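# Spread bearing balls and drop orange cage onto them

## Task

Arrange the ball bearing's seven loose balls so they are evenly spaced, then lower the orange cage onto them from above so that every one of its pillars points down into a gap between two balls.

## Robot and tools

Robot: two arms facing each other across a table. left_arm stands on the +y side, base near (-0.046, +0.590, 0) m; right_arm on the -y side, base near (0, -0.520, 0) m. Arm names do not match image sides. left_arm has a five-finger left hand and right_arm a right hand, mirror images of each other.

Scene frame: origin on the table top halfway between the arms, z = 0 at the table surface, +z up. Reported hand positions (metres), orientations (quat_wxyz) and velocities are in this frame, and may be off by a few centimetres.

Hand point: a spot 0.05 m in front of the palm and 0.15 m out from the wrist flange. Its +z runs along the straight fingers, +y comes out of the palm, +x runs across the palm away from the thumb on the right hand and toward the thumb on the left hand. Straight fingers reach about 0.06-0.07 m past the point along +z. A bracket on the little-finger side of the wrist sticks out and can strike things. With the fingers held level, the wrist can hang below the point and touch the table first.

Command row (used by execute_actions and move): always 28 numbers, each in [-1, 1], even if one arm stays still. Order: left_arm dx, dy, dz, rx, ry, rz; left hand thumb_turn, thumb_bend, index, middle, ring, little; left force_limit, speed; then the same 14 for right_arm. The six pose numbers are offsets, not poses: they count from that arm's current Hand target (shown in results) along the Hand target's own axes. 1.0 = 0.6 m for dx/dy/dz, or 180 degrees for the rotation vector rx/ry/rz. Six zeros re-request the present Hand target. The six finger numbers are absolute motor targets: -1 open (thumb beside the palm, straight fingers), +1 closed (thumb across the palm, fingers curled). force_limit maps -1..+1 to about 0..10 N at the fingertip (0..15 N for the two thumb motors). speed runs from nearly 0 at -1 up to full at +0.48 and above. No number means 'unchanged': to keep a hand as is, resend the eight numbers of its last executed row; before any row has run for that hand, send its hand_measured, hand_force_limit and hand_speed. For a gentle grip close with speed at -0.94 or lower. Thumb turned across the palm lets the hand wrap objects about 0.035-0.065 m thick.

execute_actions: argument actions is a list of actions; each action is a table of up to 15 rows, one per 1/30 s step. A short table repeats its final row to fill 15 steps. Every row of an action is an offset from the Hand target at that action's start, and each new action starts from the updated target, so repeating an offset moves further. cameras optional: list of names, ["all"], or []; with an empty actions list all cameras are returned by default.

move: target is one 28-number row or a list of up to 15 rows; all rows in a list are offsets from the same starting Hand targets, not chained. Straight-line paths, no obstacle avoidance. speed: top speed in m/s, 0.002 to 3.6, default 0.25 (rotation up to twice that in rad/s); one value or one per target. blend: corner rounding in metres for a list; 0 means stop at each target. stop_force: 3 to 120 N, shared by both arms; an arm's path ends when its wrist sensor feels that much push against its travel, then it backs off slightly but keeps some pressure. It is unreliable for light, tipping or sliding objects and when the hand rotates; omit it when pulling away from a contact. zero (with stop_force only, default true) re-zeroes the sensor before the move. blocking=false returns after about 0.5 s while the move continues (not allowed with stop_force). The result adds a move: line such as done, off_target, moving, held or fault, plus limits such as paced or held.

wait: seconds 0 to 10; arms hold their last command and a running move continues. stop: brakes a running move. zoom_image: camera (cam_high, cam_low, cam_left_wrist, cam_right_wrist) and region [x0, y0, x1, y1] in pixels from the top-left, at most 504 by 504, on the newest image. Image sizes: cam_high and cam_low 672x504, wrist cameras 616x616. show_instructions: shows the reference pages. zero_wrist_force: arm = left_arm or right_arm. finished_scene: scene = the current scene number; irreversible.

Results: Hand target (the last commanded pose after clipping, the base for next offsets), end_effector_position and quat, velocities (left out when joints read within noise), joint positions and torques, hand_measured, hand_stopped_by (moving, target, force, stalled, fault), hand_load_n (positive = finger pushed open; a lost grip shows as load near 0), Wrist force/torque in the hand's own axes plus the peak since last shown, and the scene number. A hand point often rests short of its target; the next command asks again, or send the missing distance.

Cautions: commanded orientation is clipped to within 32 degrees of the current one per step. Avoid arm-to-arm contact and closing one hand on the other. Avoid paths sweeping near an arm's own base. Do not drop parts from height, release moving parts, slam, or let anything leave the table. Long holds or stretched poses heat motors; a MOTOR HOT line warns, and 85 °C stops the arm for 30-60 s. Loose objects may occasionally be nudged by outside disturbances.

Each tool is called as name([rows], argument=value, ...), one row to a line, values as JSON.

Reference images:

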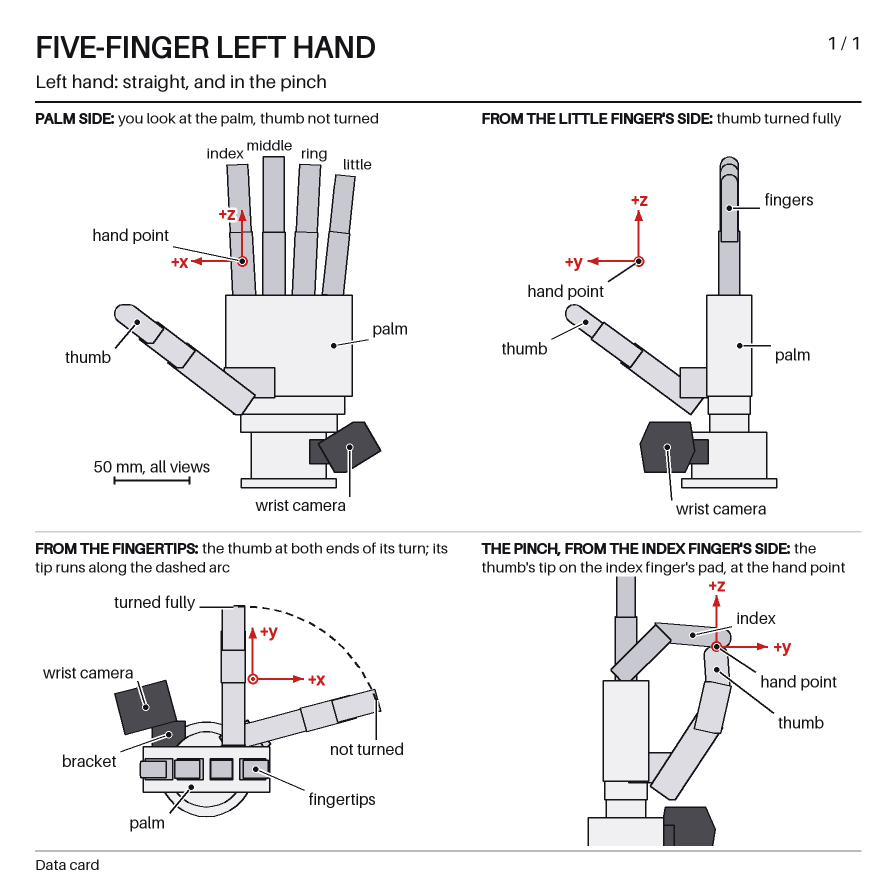

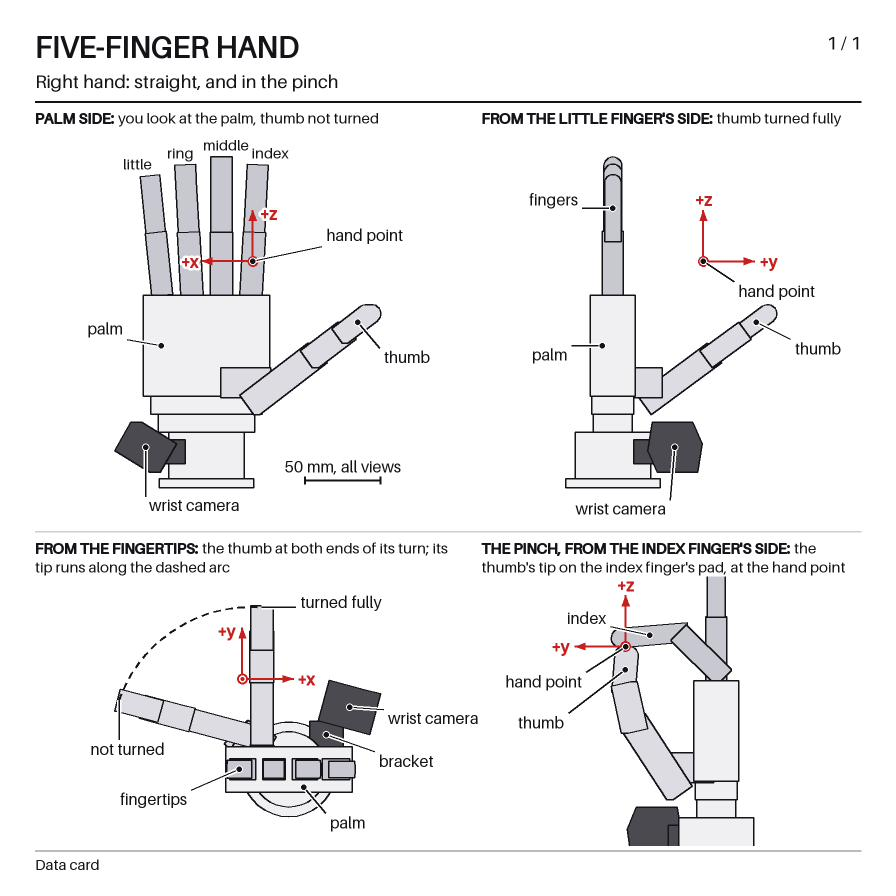

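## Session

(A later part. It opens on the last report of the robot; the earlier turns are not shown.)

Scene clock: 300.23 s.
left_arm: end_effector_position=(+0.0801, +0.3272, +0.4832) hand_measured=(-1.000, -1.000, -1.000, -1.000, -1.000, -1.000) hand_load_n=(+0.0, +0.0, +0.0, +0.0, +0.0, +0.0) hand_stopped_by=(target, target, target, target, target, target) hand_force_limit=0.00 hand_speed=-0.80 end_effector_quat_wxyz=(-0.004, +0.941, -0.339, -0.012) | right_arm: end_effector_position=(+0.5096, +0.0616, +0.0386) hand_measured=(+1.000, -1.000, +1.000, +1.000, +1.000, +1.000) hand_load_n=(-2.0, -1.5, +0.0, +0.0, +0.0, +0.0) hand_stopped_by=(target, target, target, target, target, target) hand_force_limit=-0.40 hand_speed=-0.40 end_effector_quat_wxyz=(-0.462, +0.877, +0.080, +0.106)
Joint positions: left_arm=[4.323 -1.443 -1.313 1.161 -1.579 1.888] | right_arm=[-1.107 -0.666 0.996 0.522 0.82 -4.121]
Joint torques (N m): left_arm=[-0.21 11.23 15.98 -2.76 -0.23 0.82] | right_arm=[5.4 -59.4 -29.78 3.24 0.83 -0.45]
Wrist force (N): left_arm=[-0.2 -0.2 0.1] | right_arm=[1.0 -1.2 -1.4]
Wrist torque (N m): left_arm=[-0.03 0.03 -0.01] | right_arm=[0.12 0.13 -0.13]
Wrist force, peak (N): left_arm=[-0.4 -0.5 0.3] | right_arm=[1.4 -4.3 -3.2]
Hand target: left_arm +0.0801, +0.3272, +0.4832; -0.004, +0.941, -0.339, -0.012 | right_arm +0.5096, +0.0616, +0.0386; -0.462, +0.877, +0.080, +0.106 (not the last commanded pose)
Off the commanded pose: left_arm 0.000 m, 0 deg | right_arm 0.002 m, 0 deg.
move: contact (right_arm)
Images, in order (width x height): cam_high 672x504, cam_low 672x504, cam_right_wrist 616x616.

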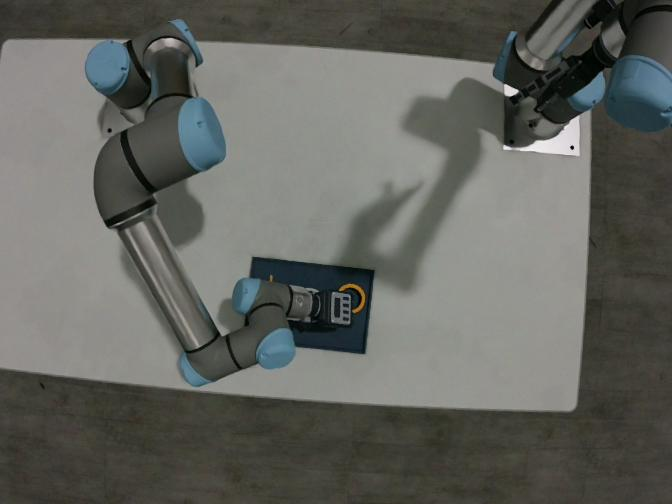

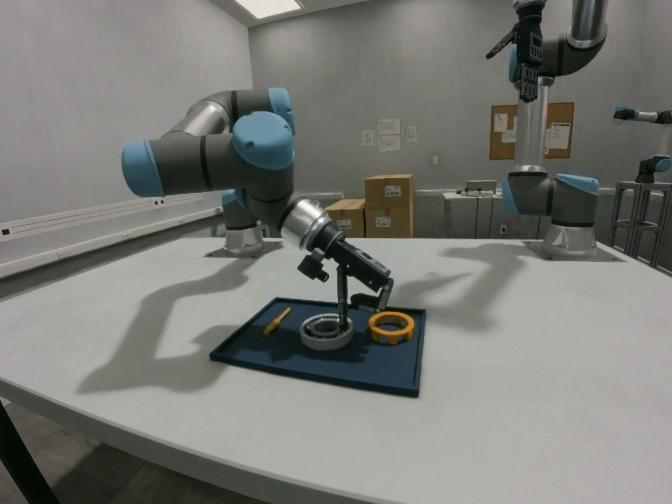

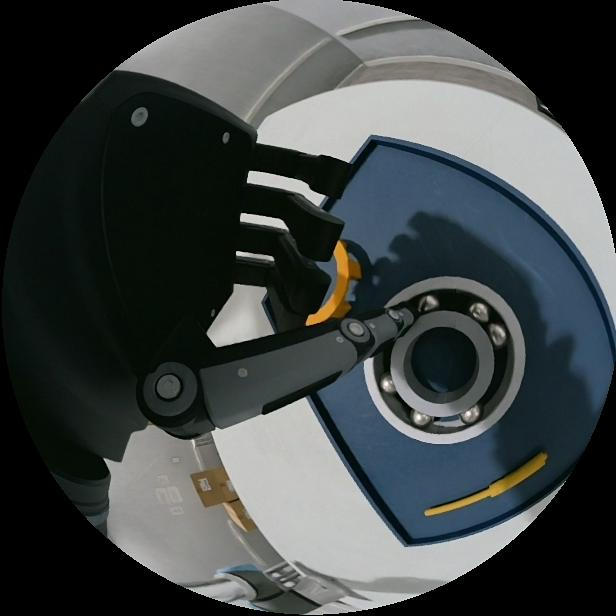

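move([
  [0,0,0,0,0,0,-1,-1,-1,-1,-1,-1,0,-0.8,-0.00990,-0.00128,0.00022,0,0,0,1,-1,1,1,1,1,-0.4,-0.4],
  [0,0,0,0,0,0,-1,-1,-1,-1,-1,-1,0,-0.8,-0.01944,-0.00286,-0.00199,0,0,0,1,-1,1,1,1,1,-0.4,-0.4],
  [0,0,0,0,0,0,-1,-1,-1,-1,-1,-1,0,-0.8,-0.01383,-0.02005,-0.01392,0,0,0,1,-1,1,1,1,1,-0.4,-0.4],
], speed=[0.015,0.015,0.03], blend=[0.002,0.001,0], cameras=["cam_high","cam_low","cam_right_wrist"])

zoom_image(camera="cam_right_wrist", region=[350, 240, 510, 420])

zoom_image(camera="cam_low", region=[298, 300, 358, 350])

Scene clock: 327.17 s.
left_arm: end_effector_position=(+0.0801, +0.3272, +0.4832) hand_measured=(-1.000, -1.000, -1.000, -1.000, -1.000, -1.000) hand_load_n=(+0.0, +0.0, +0.0, +0.0, +0.0, +0.0) hand_stopped_by=(target, target, target, target, target, target) hand_force_limit=0.00 hand_speed=-0.80 end_effector_quat_wxyz=(-0.004, +0.941, -0.339, -0.012) | right_arm: end_effector_position=(+0.4978, +0.0611, +0.0504) hand_measured=(+1.000, -1.000, +1.000, +1.000, +1.000, +1.000) hand_load_n=(+0.0, +0.5, +0.0, +0.0, +0.0, +0.0) hand_stopped_by=(target, target, target, target, target, target) hand_force_limit=-0.40 hand_speed=-0.40 end_effector_quat_wxyz=(-0.462, +0.877, +0.080, +0.106)
Joint positions: left_arm=[4.323 -1.443 -1.313 1.161 -1.579 1.888] | right_arm=[-1.099 -0.703 1.033 0.516 0.825 -4.113]
Joint torques (N m): left_arm=[-0.32 10.9 16.1 -2.9 -0.16 0.83] | right_arm=[7.59 -59.99 -32.97 3.56 1.73 0.81]
Wrist force (N): left_arm=[-0.1 -0.3 0.2] | right_arm=[-0.4 0.4 -1.0]
Wrist torque (N m): left_arm=[-0.04 0.01 0.00] | right_arm=[0.14 0.15 -0.04]
Wrist force, peak (N): left_arm=[-0.3 -0.3 0.5] | right_arm=[2.0 -2.3 -3.1]
Hand target: left_arm +0.0801, +0.3272, +0.4832; -0.004, +0.941, -0.339, -0.012 | right_arm +0.4978, +0.0611, +0.0506; -0.462, +0.877, +0.080, +0.106
Off the commanded pose: left_arm 0.000 m, 0 deg | right_arm 0.000 m, 0 deg.
move: done
Images, in order (width x height): cam_high 672x504, cam_low 672x504, cam_right_wrist 616x616.

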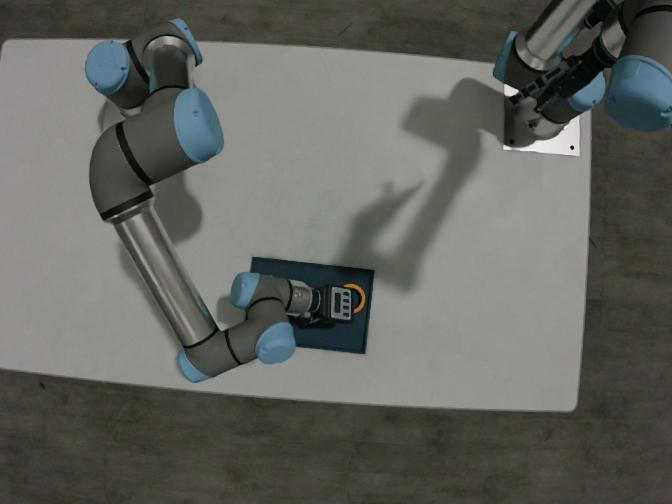

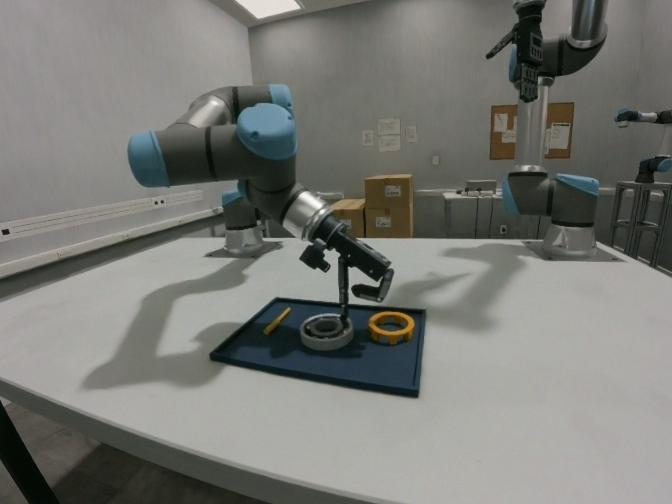

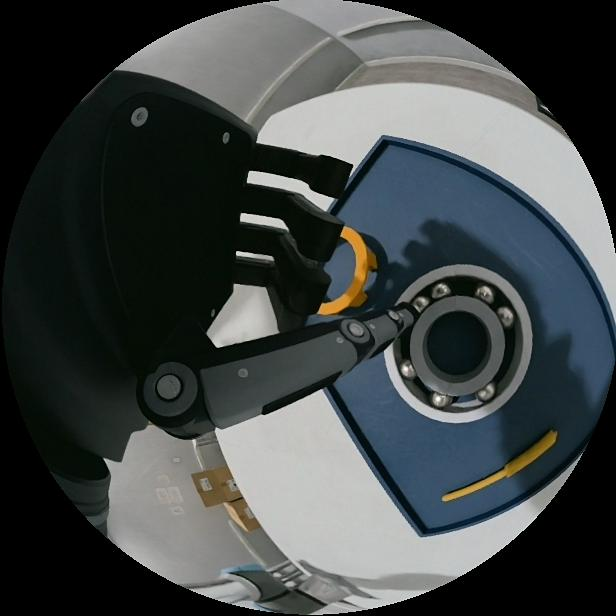

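Scaled by 2.800 from the camera's 616x616 image, which has a finer 880x880 frame.

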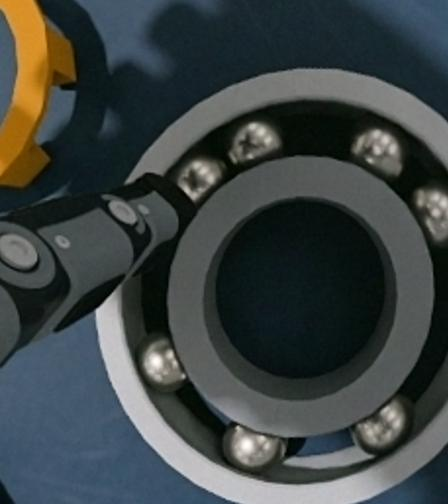

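Scaled by 8.400 from the camera's 672x504 image, which has a finer 960x720 frame.

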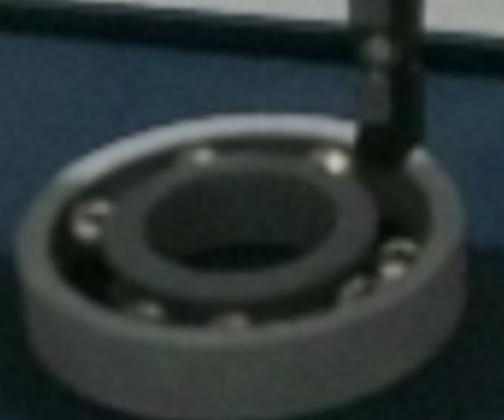

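move([
  [0,0,0,0,0,0,-1,-1,-1,-1,-1,-1,0,-0.8,0.01294,-0.03968,-0.02754,0,0,0,1,-1,1,1,1,1,-0.4,-0.4],
  [0,0,0,0,0,0,-1,-1,-1,-1,-1,-1,0,-0.8,0.00482,0.07246,-0.19296,0,0,0,1,-1,1,1,1,1,-0.4,-0.4],
], speed=[0.1,0.2], blend=[0.015,0], cameras=["cam_high","cam_low","cam_right_wrist"])

zoom_image(camera="cam_high", region=[284, 281, 334, 331])

zoom_image(camera="cam_low", region=[298, 300, 358, 350])

Scene clock: 354.30 s.
left_arm: end_effector_position=(+0.0801, +0.3272, +0.4832) hand_measured=(-1.000, -1.000, -1.000, -1.000, -1.000, -1.000) hand_load_n=(+0.0, +0.0, +0.0, +0.0, +0.0, +0.0) hand_stopped_by=(target, target, target, target, target, target) hand_force_limit=0.00 hand_speed=-0.80 end_effector_quat_wxyz=(-0.004, +0.941, -0.339, -0.012) | right_arm: end_effector_position=(+0.4980, -0.0588, +0.0806) hand_measured=(+1.000, -1.000, +1.000, +1.000, +1.000, +1.000) hand_load_n=(+0.0, +0.0, +0.0, +0.0, +0.0, +0.0) hand_stopped_by=(target, target, target, target, target, target) hand_force_limit=-0.40 hand_speed=-0.40 end_effector_quat_wxyz=(-0.462, +0.877, +0.080, +0.106)
Joint positions: left_arm=[4.323 -1.443 -1.313 1.161 -1.579 1.888] | right_arm=[-1.289 -0.867 1.285 0.587 0.711 -4.331]
Joint torques (N m): left_arm=[-0.3 11.67 16.63 -3 -0.19 1.06] | right_arm=[-9.46 -53.16 -3.82 3.36 -3.93 -2.06]
Wrist force (N): left_arm=[-0.4 0.0 0.2] | right_arm=[-0.6 0.3 -0.4]
Wrist torque (N m): left_arm=[0.00 0.06 -0.02] | right_arm=[0.09 0.20 0.14]
Wrist force, peak (N): left_arm=[-0.2 -0.4 0.4] | right_arm=[-0.8 0.7 -1.1]
Hand target: left_arm +0.0801, +0.3272, +0.4832; -0.004, +0.941, -0.339, -0.012 | right_arm +0.4980, -0.0589, +0.0806; -0.462, +0.877, +0.080, +0.106
Off the commanded pose: left_arm 0.000 m, 0 deg | right_arm 0.000 m, 0 deg.
move: done
Images, in order (width x height): cam_high 672x504, cam_low 672x504, cam_right_wrist 616x616.

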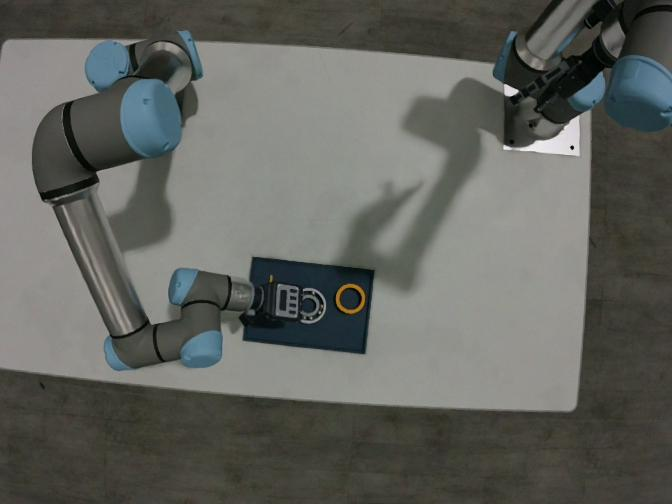

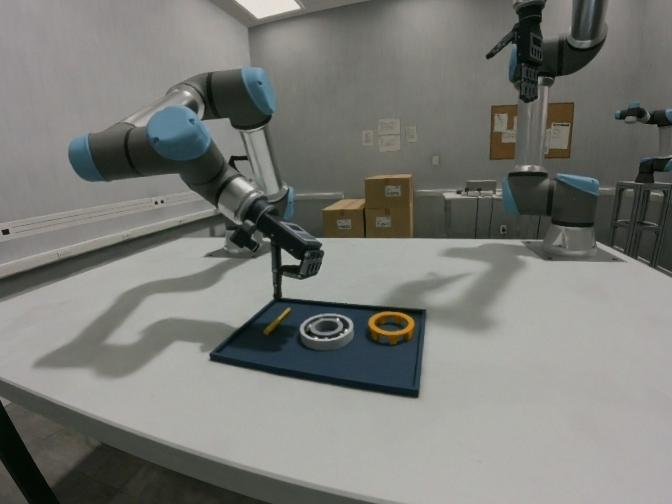

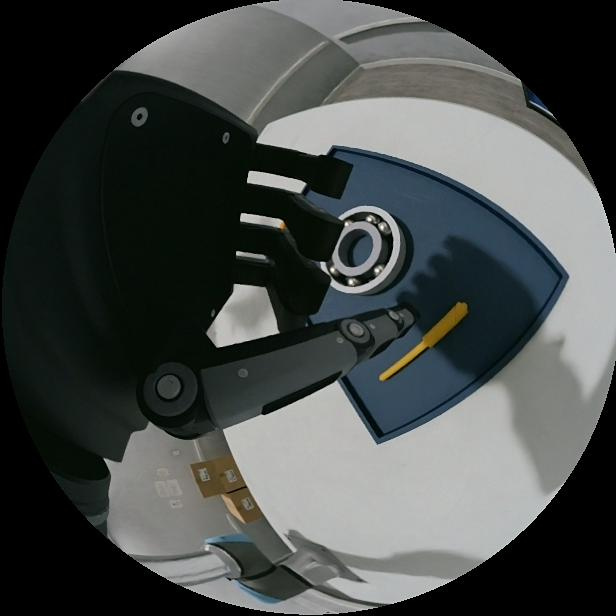

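Scaled by 10.080 from the camera's 672x504 image, which has a finer 960x720 frame.

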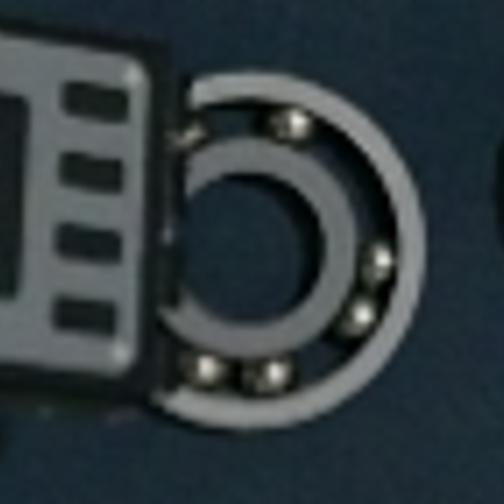

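Scaled by 8.400 from the camera's 672x504 image, which has a finer 960x720 frame.

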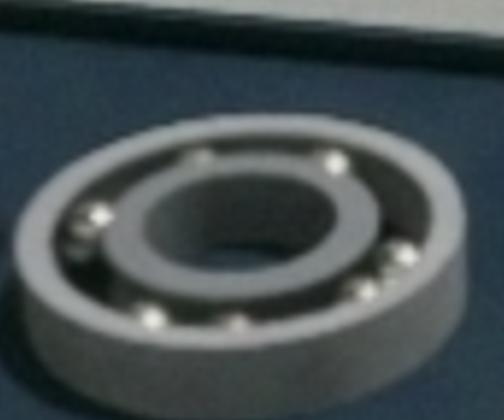

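move(target=[0,0,0,0,0,0,-1,-1,-1,-1,-1,-1,0,-0.8,-0.0027,0.03738,-0.05514,0,0,0,1,-1,1,1,1,1,-0.4,-0.4], speed=0.15, cameras=["cam_high"])

zoom_image(camera="cam_high", region=[284, 281, 334, 331])

Scene clock: 392.50 s.
left_arm: end_effector_position=(+0.0801, +0.3272, +0.4832) hand_measured=(-1.000, -1.000, -1.000, -1.000, -1.000, -1.000) hand_load_n=(+0.0, +0.0, +0.0, +0.0, +0.0, +0.0) hand_stopped_by=(target, target, target, target, target, target) hand_force_limit=0.00 hand_speed=-0.80 end_effector_quat_wxyz=(-0.004, +0.941, -0.339, -0.012) | right_arm: end_effector_position=(+0.4981, -0.0988, +0.0806) hand_measured=(+1.000, -1.000, +1.000, +1.000, +1.000, +1.000) hand_load_n=(+0.0, +0.0, +0.5, +0.5, +0.0, +0.5) hand_stopped_by=(target, target, target, target, target, target) hand_force_limit=-0.40 hand_speed=-0.40 end_effector_quat_wxyz=(-0.462, +0.877, +0.080, +0.106)
Joint positions: left_arm=[4.323 -1.443 -1.313 1.161 -1.579 1.888] | right_arm=[-1.361 -0.896 1.354 0.622 0.674 -4.428]
Joint torques (N m): left_arm=[-0.88 11.49 16.25 -3.04 -0.21 1.01] | right_arm=[-6.8 -51.92 -1.38 3.45 -3.47 -2.07]
Wrist force (N): left_arm=[-0.1 -0.4 0.0] | right_arm=[-0.1 0.2 -0.7]
Wrist torque (N m): left_arm=[-0.05 0.01 0.00] | right_arm=[0.12 0.11 0.19]
Wrist force, peak (N): left_arm=[-0.1 -0.6 0.4] | right_arm=[-1.1 0.6 -0.6]
Hand target: left_arm +0.0801, +0.3272, +0.4832; -0.004, +0.941, -0.339, -0.012 | right_arm +0.4981, -0.0989, +0.0806; -0.462, +0.877, +0.080, +0.106
Off the commanded pose: left_arm 0.000 m, 0 deg | right_arm 0.000 m, 0 deg.
move: done
Images, in order (width x height): cam_high 672x504.

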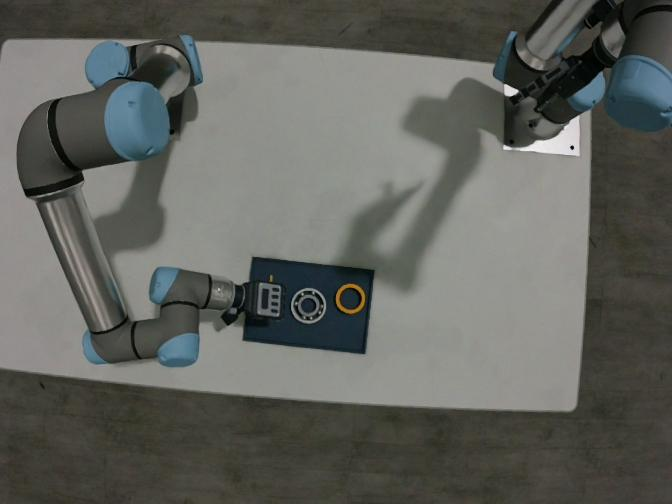

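Scaled by 10.080 from the camera's 672x504 image, which has a finer 960x720 frame.

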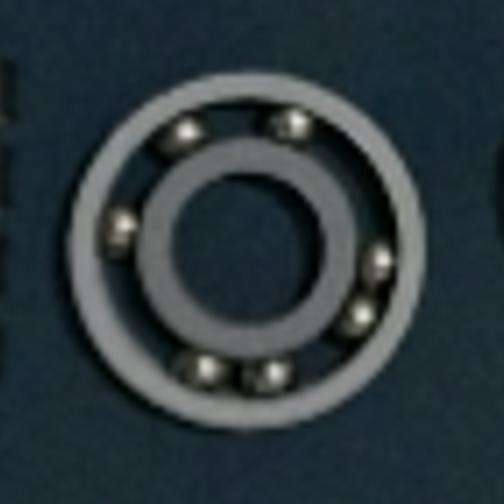

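move([
  [0,0,0,0,0,0,-1,-1,-1,-1,-1,-1,0,-0.8,0.03081,-0.14519,0.22372,0,0,0,1,-1,1,1,1,1,-0.4,-0.4],
  [0,0,0,0,0,0,-1,-1,-1,-1,-1,-1,0,-0.8,0.01459,-0.09546,0.25823,0,0,0,1,-1,1,1,1,1,-0.4,-0.4],
  [0,0,0,0,0,0,-1,-1,-1,-1,-1,-1,0,-0.8,0.01226,-0.08832,0.26319,0,0,0,1,-1,1,1,1,1,-0.4,-0.4],
  [0,0,0,0,0,0,-1,-1,-1,-1,-1,-1,0,-0.8,0.00261,-0.09078,0.26220,0,0,0,1,-1,1,1,1,1,-0.4,-0.4],
  [0,0,0,0,0,0,-1,-1,-1,-1,-1,-1,0,-0.8,-0.00694,-0.09217,0.25971,0,0,0,1,-1,1,1,1,1,-0.4,-0.4],
  [0,0,0,0,0,0,-1,-1,-1,-1,-1,-1,0,-0.8,-0.00461,-0.09931,0.25475,0,0,0,1,-1,1,1,1,1,-0.4,-0.4],
  [0,0,0,0,0,0,-1,-1,-1,-1,-1,-1,0,-0.8,0.00801,-0.09727,0.25774,0,0,0,1,-1,1,1,1,1,-0.4,-0.4],
  [0,0,0,0,0,0,-1,-1,-1,-1,-1,-1,0,-0.8,0.00568,-0.09013,0.26270,0,0,0,1,-1,1,1,1,1,-0.4,-0.4],
  [0,0,0,0,0,0,-1,-1,-1,-1,-1,-1,0,-0.8,-0.00387,-0.09180,0.26062,0,0,0,1,-1,1,1,1,1,-0.4,-0.4],
  [0,0,0,0,0,0,-1,-1,-1,-1,-1,-1,0,-0.8,-0.01331,-0.09250,0.25719,0,0,0,1,-1,1,1,1,1,-0.4,-0.4],
  [0,0,0,0,0,0,-1,-1,-1,-1,-1,-1,0,-0.8,-0.00770,-0.10969,0.24525,0,0,0,1,-1,1,1,1,1,-0.4,-0.4],
], speed=[0.2,0.08,0.02,0.015,0.015,0.02,0.04,0.02,0.015,0.015,0.04], blend=[0.01,0.001,0.001,0.001,0.001,0.001,0.001,0.001,0.001,0.001,0], cameras=["cam_low","cam_right_wrist"])

zoom_image(camera="cam_right_wrist", region=[350, 240, 510, 420])

zoom_image(camera="cam_low", region=[298, 300, 358, 350])

Scene clock: 453.37 s.
left_arm: end_effector_position=(+0.0801, +0.3272, +0.4832) hand_measured=(-1.000, -1.000, -1.000, -1.000, -1.000, -1.000) hand_load_n=(+0.5, +0.0, +0.0, +0.0, +0.0, +0.0) hand_stopped_by=(target, target, target, target, target, target) hand_force_limit=0.00 hand_speed=-0.80 end_effector_quat_wxyz=(-0.004, +0.941, -0.339, -0.012) | right_arm: end_effector_position=(+0.4944, +0.0595, +0.0504) hand_measured=(+1.000, -1.000, +1.000, +1.000, +1.000, +1.000) hand_load_n=(+0.0, +0.0, +0.0, +0.0, +0.0, +0.0) hand_stopped_by=(target, target, target, target, target, target) hand_force_limit=-0.40 hand_speed=-0.40 end_effector_quat_wxyz=(-0.462, +0.877, +0.080, +0.106)
Joint positions: left_arm=[4.323 -1.443 -1.313 1.161 -1.579 1.888] | right_arm=[-1.099 -0.713 1.051 0.508 0.826 -4.113]
Joint torques (N m): left_arm=[-0.27 11.81 16.77 -3.13 -0.18 1.23] | right_arm=[7.62 -58.04 -31.36 3.63 1.58 0.45]
Wrist force (N): left_arm=[-0.2 -0.2 0.3] | right_arm=[-0.1 0.2 -1.1]
Wrist torque (N m): left_arm=[-0.04 0.03 -0.01] | right_arm=[0.12 0.11 -0.03]
Wrist force, peak (N): left_arm=[-0.1 -0.5 0.6] | right_arm=[2.6 -4.8 -2.4]
Hand target: left_arm +0.0801, +0.3272, +0.4832; -0.004, +0.941, -0.339, -0.012 | right_arm +0.4944, +0.0595, +0.0506; -0.462, +0.877, +0.080, +0.106
Off the commanded pose: left_arm 0.000 m, 0 deg | right_arm 0.000 m, 0 deg.
move: done
Images, in order (width x height): cam_low 672x504, cam_right_wrist 616x616.

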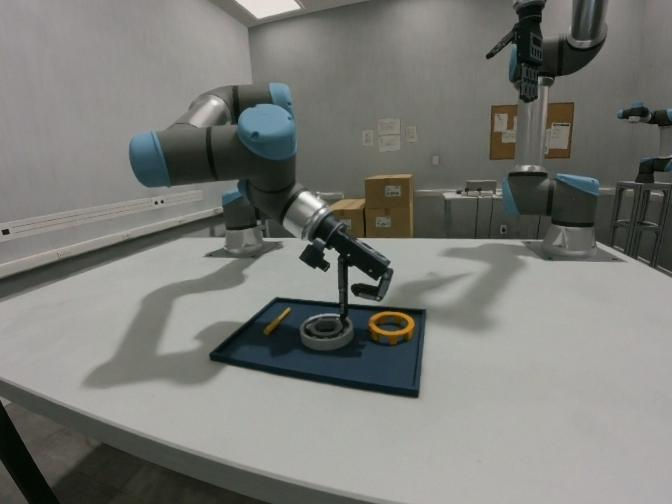

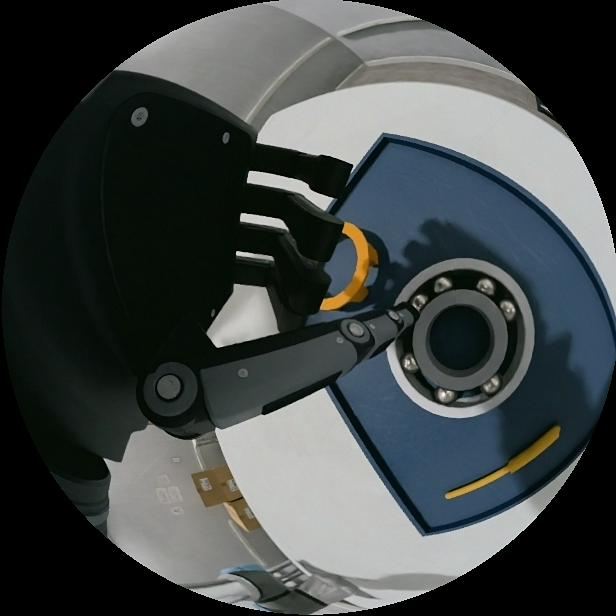

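Scaled by 2.800 from the camera's 616x616 image, which has a finer 880x880 frame.

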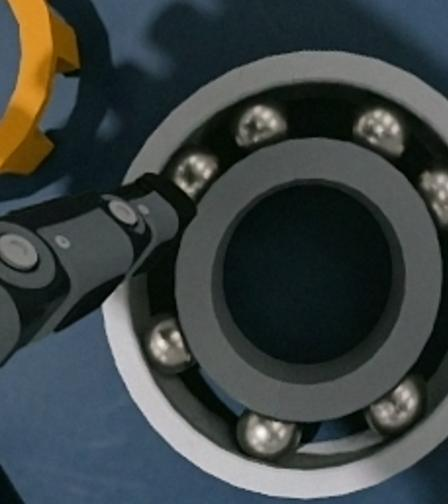

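Scaled by 8.400 from the camera's 672x504 image, which has a finer 960x720 frame.

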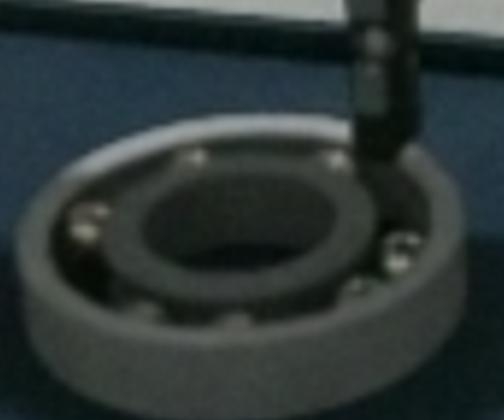

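move([
  [0,0,0,0,0,0,-1,-1,-1,-1,-1,-1,0,-0.8,0.02101,0.01372,0.01311,0,0,0,1,-1,1,1,1,1,-0.4,-0.4],
  [0,0,0,0,0,0,-1,-1,-1,-1,-1,-1,0,-0.8,0.01859,0.02112,0.01825,0,0,0,1,-1,1,1,1,1,-0.4,-0.4],
  [0,0,0,0,0,0,-1,-1,-1,-1,-1,-1,0,-0.8,0.00892,0.01904,0.01670,0,0,0,1,-1,1,1,1,1,-0.4,-0.4],
  [0,0,0,0,0,0,-1,-1,-1,-1,-1,-1,0,-0.8,-0.00082,0.01799,0.01365,0,0,0,1,-1,1,1,1,1,-0.4,-0.4],
  [0,0,0,0,0,0,-1,-1,-1,-1,-1,-1,0,-0.8,0.00487,0.00053,0.00153,0,0,0,1,-1,1,1,1,1,-0.4,-0.4],
], speed=[0.06,0.015,0.015,0.015,0.04], blend=[0.001,0.001,0.001,0.001,0], cameras=["cam_low","cam_right_wrist"])

zoom_image(camera="cam_right_wrist", region=[350, 240, 510, 420])

zoom_image(camera="cam_low", region=[298, 300, 358, 350])

Scene clock: 488.40 s.
left_arm: end_effector_position=(+0.0801, +0.3272, +0.4832) hand_measured=(-1.000, -1.000, -1.000, -1.000, -1.000, -1.000) hand_load_n=(+0.0, +0.0, +0.0, +0.0, +0.0, +0.0) hand_stopped_by=(target, target, target, target, target, target) hand_force_limit=0.00 hand_speed=-0.80 end_effector_quat_wxyz=(-0.004, +0.941, -0.339, -0.012) | right_arm: end_effector_position=(+0.4974, +0.0602, +0.0504) hand_measured=(+1.000, -1.000, +1.000, +1.000, +1.000, +1.000) hand_load_n=(+0.0, +0.0, +0.5, +0.5, +0.5, +0.0) hand_stopped_by=(target, target, target, target, target, target) hand_force_limit=-0.40 hand_speed=-0.40 end_effector_quat_wxyz=(-0.462, +0.877, +0.080, +0.106)
Joint positions: left_arm=[4.323 -1.443 -1.313 1.161 -1.579 1.888] | right_arm=[-1.1 -0.705 1.038 0.515 0.825 -4.114]
Joint torques (N m): left_arm=[-0.6 12.2 16.4 -3.16 -0.25 1.3] | right_arm=[9.07 -59.69 -27.84 3.32 1.64 0.44]
Wrist force (N): left_arm=[0.0 -0.4 0.3] | right_arm=[-0.3 0.6 -1.1]
Wrist torque (N m): left_arm=[-0.07 0.02 0.01] | right_arm=[0.16 0.15 -0.03]
Wrist force, peak (N): left_arm=[-0.3 -0.4 0.4] | right_arm=[2.8 -6.9 -4.8]
Hand target: left_arm +0.0801, +0.3272, +0.4832; -0.004, +0.941, -0.339, -0.012 | right_arm +0.4974, +0.0602, +0.0506; -0.462, +0.877, +0.080, +0.106
Off the commanded pose: left_arm 0.000 m, 0 deg | right_arm 0.000 m, 0 deg.
move: done
Images, in order (width x height): cam_low 672x504, cam_right_wrist 616x616.

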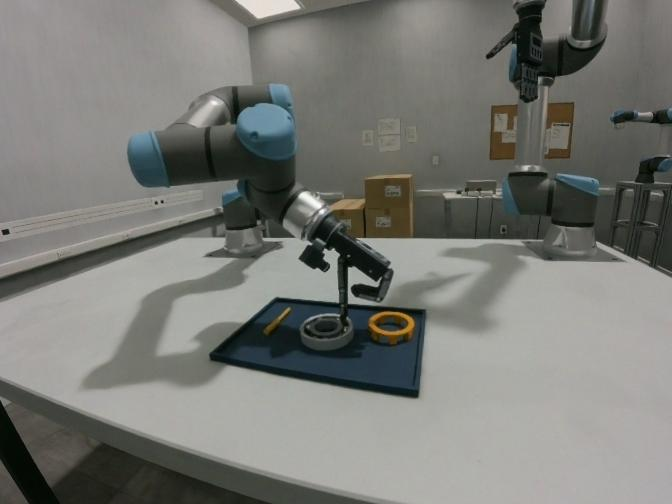

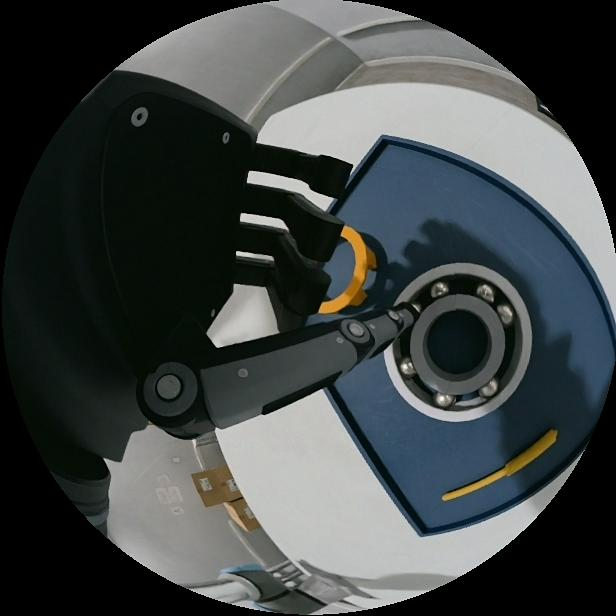

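Scaled by 2.800 from the camera's 616x616 image, which has a finer 880x880 frame.

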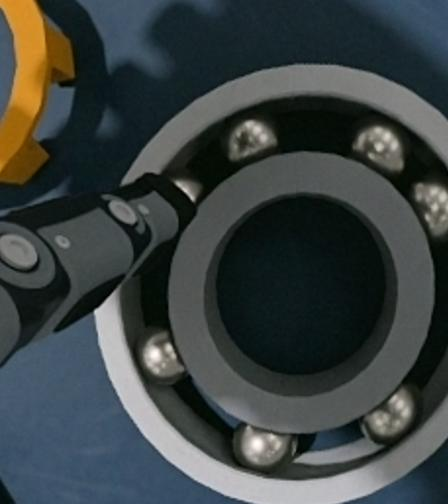

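Scaled by 8.400 from the camera's 672x504 image, which has a finer 960x720 frame.

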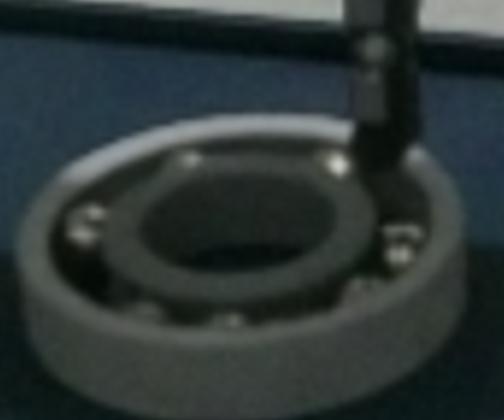

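move([
  [0,0,0,0,0,0,-1,-1,-1,-1,-1,-1,0,-0.8,0.01083,0.01189,0.01096,0,0,0,1,-1,1,1,1,1,-0.4,-0.4],
  [0,0,0,0,0,0,-1,-1,-1,-1,-1,-1,0,-0.8,0.00846,0.01917,0.01600,0,0,0,1,-1,1,1,1,1,-0.4,-0.4],
  [0,0,0,0,0,0,-1,-1,-1,-1,-1,-1,0,-0.8,-0.00126,0.01764,0.01363,0,0,0,1,-1,1,1,1,1,-0.4,-0.4],
  [0,0,0,0,0,0,-1,-1,-1,-1,-1,-1,0,-0.8,-0.01105,0.01724,0.00961,0,0,0,1,-1,1,1,1,1,-0.4,-0.4],
  [0,0,0,0,0,0,-1,-1,-1,-1,-1,-1,0,-0.8,-0.00868,0.00997,0.00456,0,0,0,1,-1,1,1,1,1,-0.4,-0.4],
  [0,0,0,0,0,0,-1,-1,-1,-1,-1,-1,0,-0.8,0.00549,0.01097,0.00978,0,0,0,1,-1,1,1,1,1,-0.4,-0.4],
  [0,0,0,0,0,0,-1,-1,-1,-1,-1,-1,0,-0.8,0.00312,0.01824,0.01483,0,0,0,1,-1,1,1,1,1,-0.4,-0.4],
  [0,0,0,0,0,0,-1,-1,-1,-1,-1,-1,0,-0.8,-0.00663,0.01728,0.01164,0,0,0,1,-1,1,1,1,1,-0.4,-0.4],
  [0,0,0,0,0,0,-1,-1,-1,-1,-1,-1,0,-0.8,-0.01647,0.01753,0.00665,0,0,0,1,-1,1,1,1,1,-0.4,-0.4],
  [0,0,0,0,0,0,-1,-1,-1,-1,-1,-1,0,-0.8,-0.01082,0.00020,-0.00538,0,0,0,1,-1,1,1,1,1,-0.4,-0.4],
], speed=[0.06,0.015,0.015,0.015,0.02,0.04,0.015,0.015,0.015,0.04], blend=[0.001,0.001,0.001,0.001,0.001,0.001,0.001,0.001,0.001,0], cameras=["cam_low","cam_right_wrist"])

zoom_image(camera="cam_right_wrist", region=[350, 240, 510, 420])

zoom_image(camera="cam_low", region=[298, 300, 358, 350])

Scene clock: 510.13 s.
left_arm: end_effector_position=(+0.0801, +0.3272, +0.4832) hand_measured=(-1.000, -1.000, -1.000, -1.000, -1.000, -1.000) hand_load_n=(+0.0, +0.0, +0.0, +0.0, +0.0, +0.0) hand_stopped_by=(target, target, target, target, target, target) hand_force_limit=0.00 hand_speed=-0.80 end_effector_quat_wxyz=(-0.004, +0.941, -0.339, -0.012) | right_arm: end_effector_position=(+0.4908, +0.0572, +0.0504) hand_measured=(+1.000, -1.000, +1.000, +1.000, +1.000, +1.000) hand_load_n=(+0.0, +0.0, +0.0, +0.0, +0.0, +0.0) hand_stopped_by=(target, target, target, target, target, target) hand_force_limit=-0.40 hand_speed=-0.40 end_effector_quat_wxyz=(-0.462, +0.877, +0.080, +0.106)
Joint positions: left_arm=[4.323 -1.443 -1.313 1.161 -1.579 1.888] | right_arm=[-1.099 -0.723 1.072 0.499 0.825 -4.113]
Joint torques (N m): left_arm=[-0.3 11.97 16.63 -3.23 -0.14 1.46] | right_arm=[6.3 -59.63 -28.92 2.56 1.62 0.21]
Wrist force (N): left_arm=[0.0 -0.4 0.2] | right_arm=[-0.2 0.6 -1.0]
Wrist torque (N m): left_arm=[-0.06 0.00 0.01] | right_arm=[0.17 0.14 -0.02]
Wrist force, peak (N): left_arm=[-0.2 -0.6 0.4] | right_arm=[1.9 -5.2 -3.9]
Hand target: left_arm +0.0801, +0.3272, +0.4832; -0.004, +0.941, -0.339, -0.012 | right_arm +0.4908, +0.0572, +0.0506; -0.462, +0.877, +0.080, +0.106
Off the commanded pose: left_arm 0.000 m, 0 deg | right_arm 0.000 m, 0 deg.
move: done
Images, in order (width x height): cam_low 672x504, cam_right_wrist 616x616.

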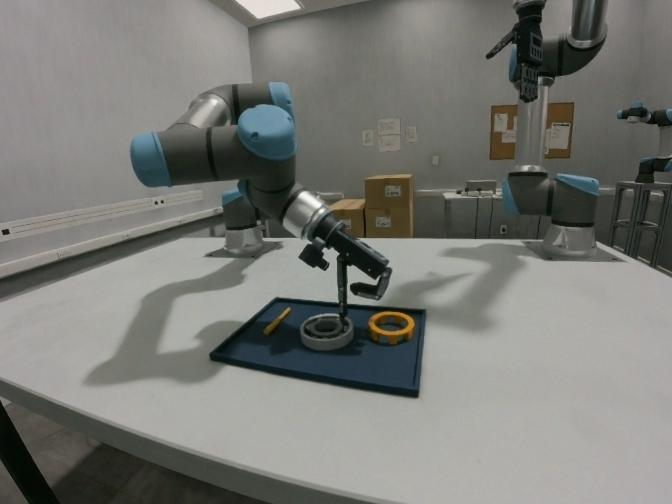

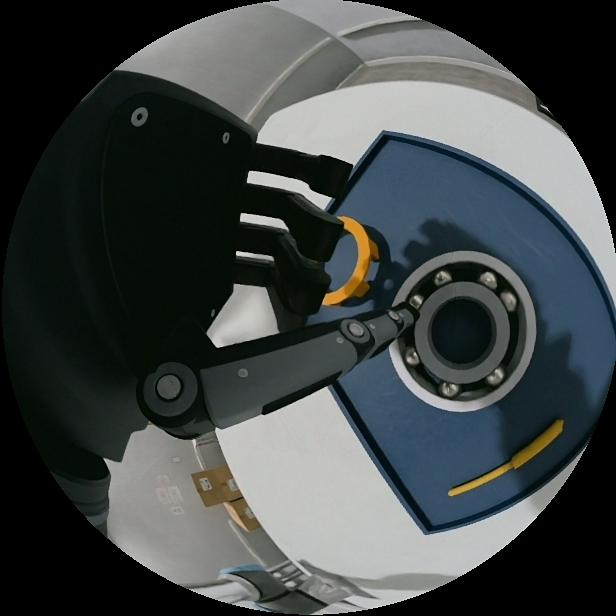

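Scaled by 2.800 from the camera's 616x616 image, which has a finer 880x880 frame.

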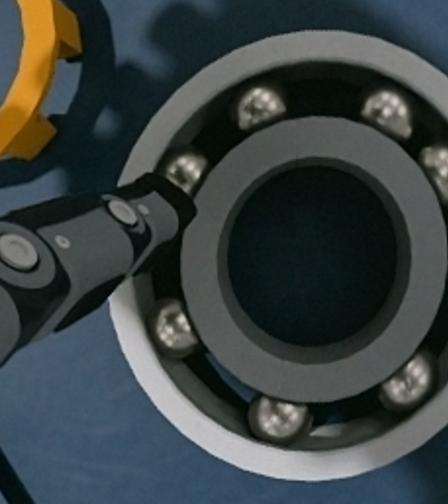

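Scaled by 8.400 from the camera's 672x504 image, which has a finer 960x720 frame.

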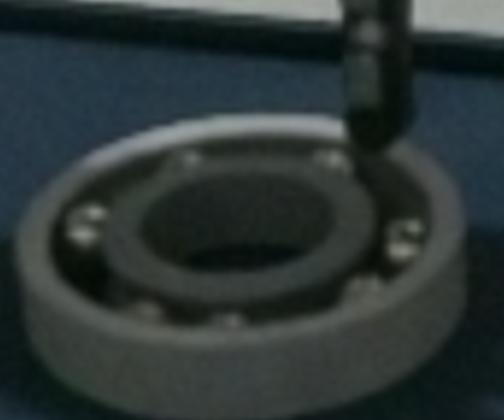

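move([
  [0,0,0,0,0,0,-1,-1,-1,-1,-1,-1,0,-0.8,0.02019,0.01143,0.01603,0,0,0,1,-1,1,1,1,1,-0.4,-0.4],
  [0,0,0,0,0,0,-1,-1,-1,-1,-1,-1,0,-0.8,0.01778,0.01884,0.02117,0,0,0,1,-1,1,1,1,1,-0.4,-0.4],
  [0,0,0,0,0,0,-1,-1,-1,-1,-1,-1,0,-0.8,0.00724,0.01740,0.01829,0,0,0,1,-1,1,1,1,1,-0.4,-0.4],
  [0,0,0,0,0,0,-1,-1,-1,-1,-1,-1,0,-0.8,-0.00240,0.01722,0.01401,0,0,0,1,-1,1,1,1,1,-0.4,-0.4],
  [0,0,0,0,0,0,-1,-1,-1,-1,-1,-1,0,-0.8,0.00002,0.00981,0.00887,0,0,0,1,-1,1,1,1,1,-0.4,-0.4],
  [0,0,0,0,0,0,-1,-1,-1,-1,-1,-1,0,-0.8,0.01534,0.01062,0.01491,0,0,0,1,-1,1,1,1,1,-0.4,-0.4],
  [0,0,0,0,0,0,-1,-1,-1,-1,-1,-1,0,-0.8,0.01292,0.01803,0.02005,0,0,0,1,-1,1,1,1,1,-0.4,-0.4],
  [0,0,0,0,0,0,-1,-1,-1,-1,-1,-1,0,-0.8,0.00284,0.01717,0.01654,0,0,0,1,-1,1,1,1,1,-0.4,-0.4],
  [0,0,0,0,0,0,-1,-1,-1,-1,-1,-1,0,-0.8,-0.00669,0.01760,0.01145,0,0,0,1,-1,1,1,1,1,-0.4,-0.4],
  [0,0,0,0,0,0,-1,-1,-1,-1,-1,-1,0,-0.8,-0.00099,0.00014,-0.00066,0,0,0,1,-1,1,1,1,1,-0.4,-0.4],
], speed=[0.06,0.015,0.015,0.015,0.02,0.04,0.015,0.015,0.015,0.04], blend=[0.001,0.001,0.001,0.001,0.001,0.001,0.001,0.001,0.001,0], cameras=["cam_low","cam_right_wrist"])

zoom_image(camera="cam_right_wrist", region=[350, 240, 510, 420])

zoom_image(camera="cam_low", region=[298, 300, 358, 350])

Scene clock: 547.27 s.
left_arm: end_effector_position=(+0.0801, +0.3272, +0.4832) hand_measured=(-1.000, -1.000, -1.000, -1.000, -1.000, -1.000) hand_load_n=(+0.0, +0.0, +0.0, +0.0, +0.0, +0.0) hand_stopped_by=(target, target, target, target, target, target) hand_force_limit=0.00 hand_speed=-0.80 end_effector_quat_wxyz=(-0.004, +0.941, -0.339, -0.012) | right_arm: end_effector_position=(+0.4902, +0.0568, +0.0504) hand_measured=(+1.000, -1.000, +1.000, +1.000, +1.000, +1.000) hand_load_n=(+0.0, +0.0, +0.0, +0.0, +0.0, +0.0) hand_stopped_by=(target, target, target, target, target, target) hand_force_limit=-0.40 hand_speed=-0.40 end_effector_quat_wxyz=(-0.462, +0.877, +0.080, +0.106)
Joint positions: left_arm=[4.323 -1.443 -1.313 1.161 -1.579 1.888] | right_arm=[-1.1 -0.725 1.075 0.497 0.825 -4.113]
Joint torques (N m): left_arm=[-0.25 12.84 16.83 -3.4 -0.23 1.56] | right_arm=[6.24 -58.47 -28.96 2.99 1.31 0.02]
Wrist force (N): left_arm=[-0.4 -0.3 0.3] | right_arm=[-0.1 0.6 -1.0]
Wrist torque (N m): left_arm=[-0.05 0.07 -0.02] | right_arm=[0.17 0.12 -0.01]
Wrist force, peak (N): left_arm=[-0.2 -0.6 0.3] | right_arm=[2.2 -6.6 -6.0]
Hand target: left_arm +0.0801, +0.3272, +0.4832; -0.004, +0.941, -0.339, -0.012 | right_arm +0.4902, +0.0568, +0.0506; -0.462, +0.877, +0.080, +0.106
Off the commanded pose: left_arm 0.000 m, 0 deg | right_arm 0.000 m, 0 deg.
move: done
Images, in order (width x height): cam_low 672x504, cam_right_wrist 616x616.

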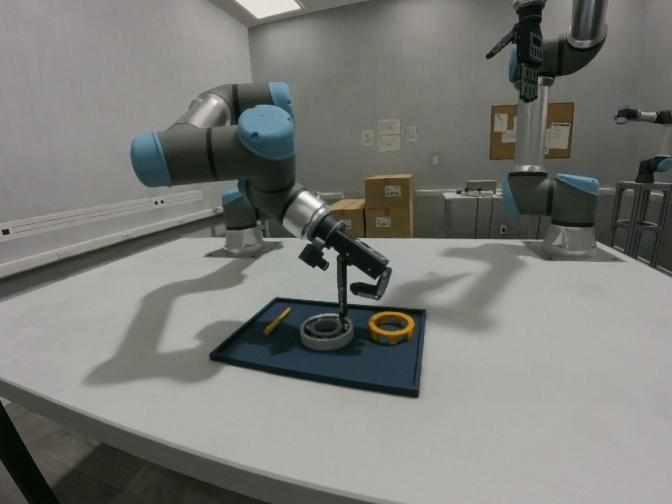

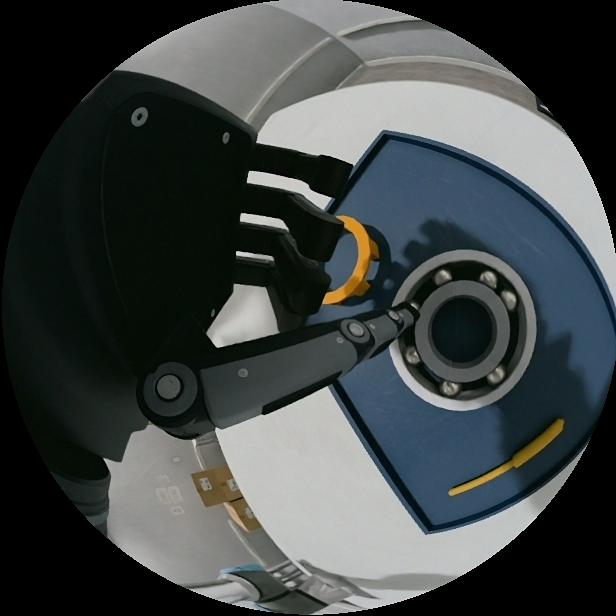

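Scaled by 2.800 from the camera's 616x616 image, which has a finer 880x880 frame.

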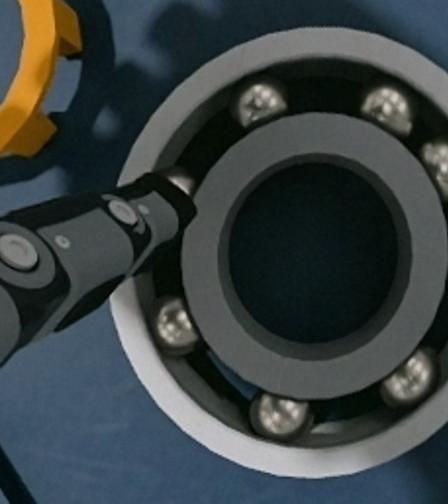

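Scaled by 8.400 from the camera's 672x504 image, which has a finer 960x720 frame.

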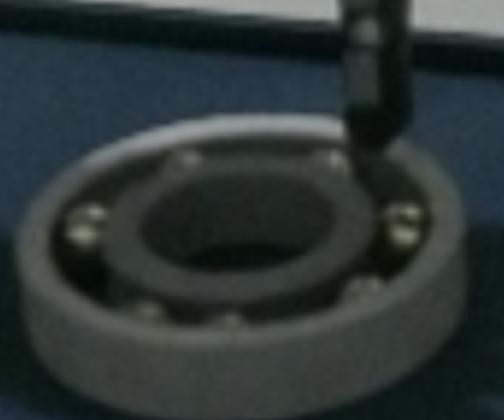

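move([
  [0,0,0,0,0,0,-1,-1,-1,-1,-1,-1,0,-0.8,0.01294,-0.03968,-0.02754,0,0,0,1,-1,1,1,1,1,-0.4,-0.4],
  [0,0,0,0,0,0,-1,-1,-1,-1,-1,-1,0,-0.8,0.01496,0.10890,-0.24070,0,0,0,1,-1,1,1,1,1,-0.4,-0.4],
], speed=[0.1,0.25], blend=[0.015,0], cameras=["cam_high"])

zoom_image(camera="cam_high", region=[284, 281, 334, 331])

Scene clock: 557.83 s.
left_arm: end_effector_position=(+0.0801, +0.3272, +0.4832) hand_measured=(-1.000, -1.000, -1.000, -1.000, -1.000, -1.000) hand_load_n=(+0.0, +0.0, +0.0, +0.0, +0.0, +0.0) hand_stopped_by=(target, target, target, target, target, target) hand_force_limit=0.00 hand_speed=-0.80 end_effector_quat_wxyz=(-0.004, +0.941, -0.339, -0.012) | right_arm: end_effector_position=(+0.4983, -0.0988, +0.0806) hand_measured=(+1.000, -1.000, +1.000, +1.000, +1.000, +1.000) hand_load_n=(+0.5, +0.0, +0.0, +0.0, +0.0, +0.0) hand_stopped_by=(target, target, target, target, target, target) hand_force_limit=-0.40 hand_speed=-0.40 end_effector_quat_wxyz=(-0.462, +0.877, +0.080, +0.106)
Joint positions: left_arm=[4.323 -1.443 -1.313 1.161 -1.579 1.888] | right_arm=[-1.361 -0.896 1.353 0.622 0.674 -4.428]
Joint torques (N m): left_arm=[-0.13 12.73 17.35 -3.36 -0.31 1.66] | right_arm=[-9.76 -52.58 -1.6 3.47 -3.39 -1.9]
Wrist force (N): left_arm=[-0.3 -0.1 0.1] | right_arm=[-0.3 0.2 -0.5]
Wrist torque (N m): left_arm=[-0.01 0.05 -0.02] | right_arm=[0.11 0.14 0.18]
Wrist force, peak (N): left_arm=[-0.5 -0.5 0.1] | right_arm=[-0.5 0.8 -1.4]
Hand target: left_arm +0.0801, +0.3272, +0.4832; -0.004, +0.941, -0.339, -0.012 | right_arm +0.4983, -0.0989, +0.0806; -0.462, +0.877, +0.080, +0.106
Off the commanded pose: left_arm 0.000 m, 0 deg | right_arm 0.000 m, 0 deg.
move: done
Images, in order (width x height): cam_high 672x504.

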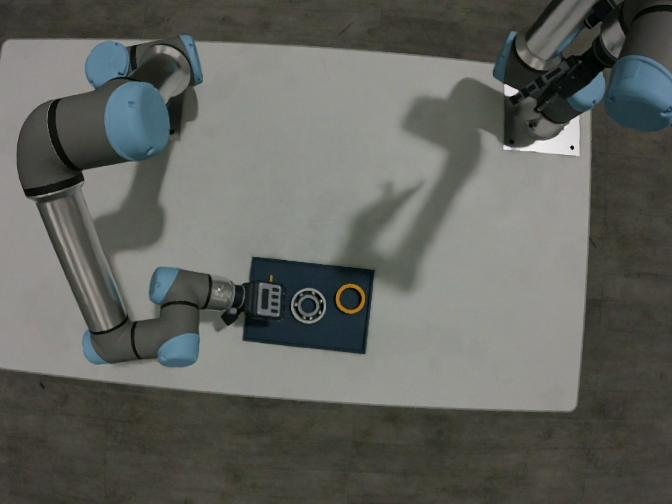

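Scaled by 10.080 from the camera's 672x504 image, which has a finer 960x720 frame.

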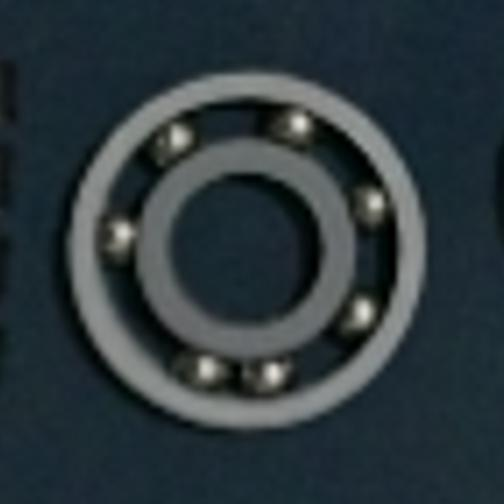

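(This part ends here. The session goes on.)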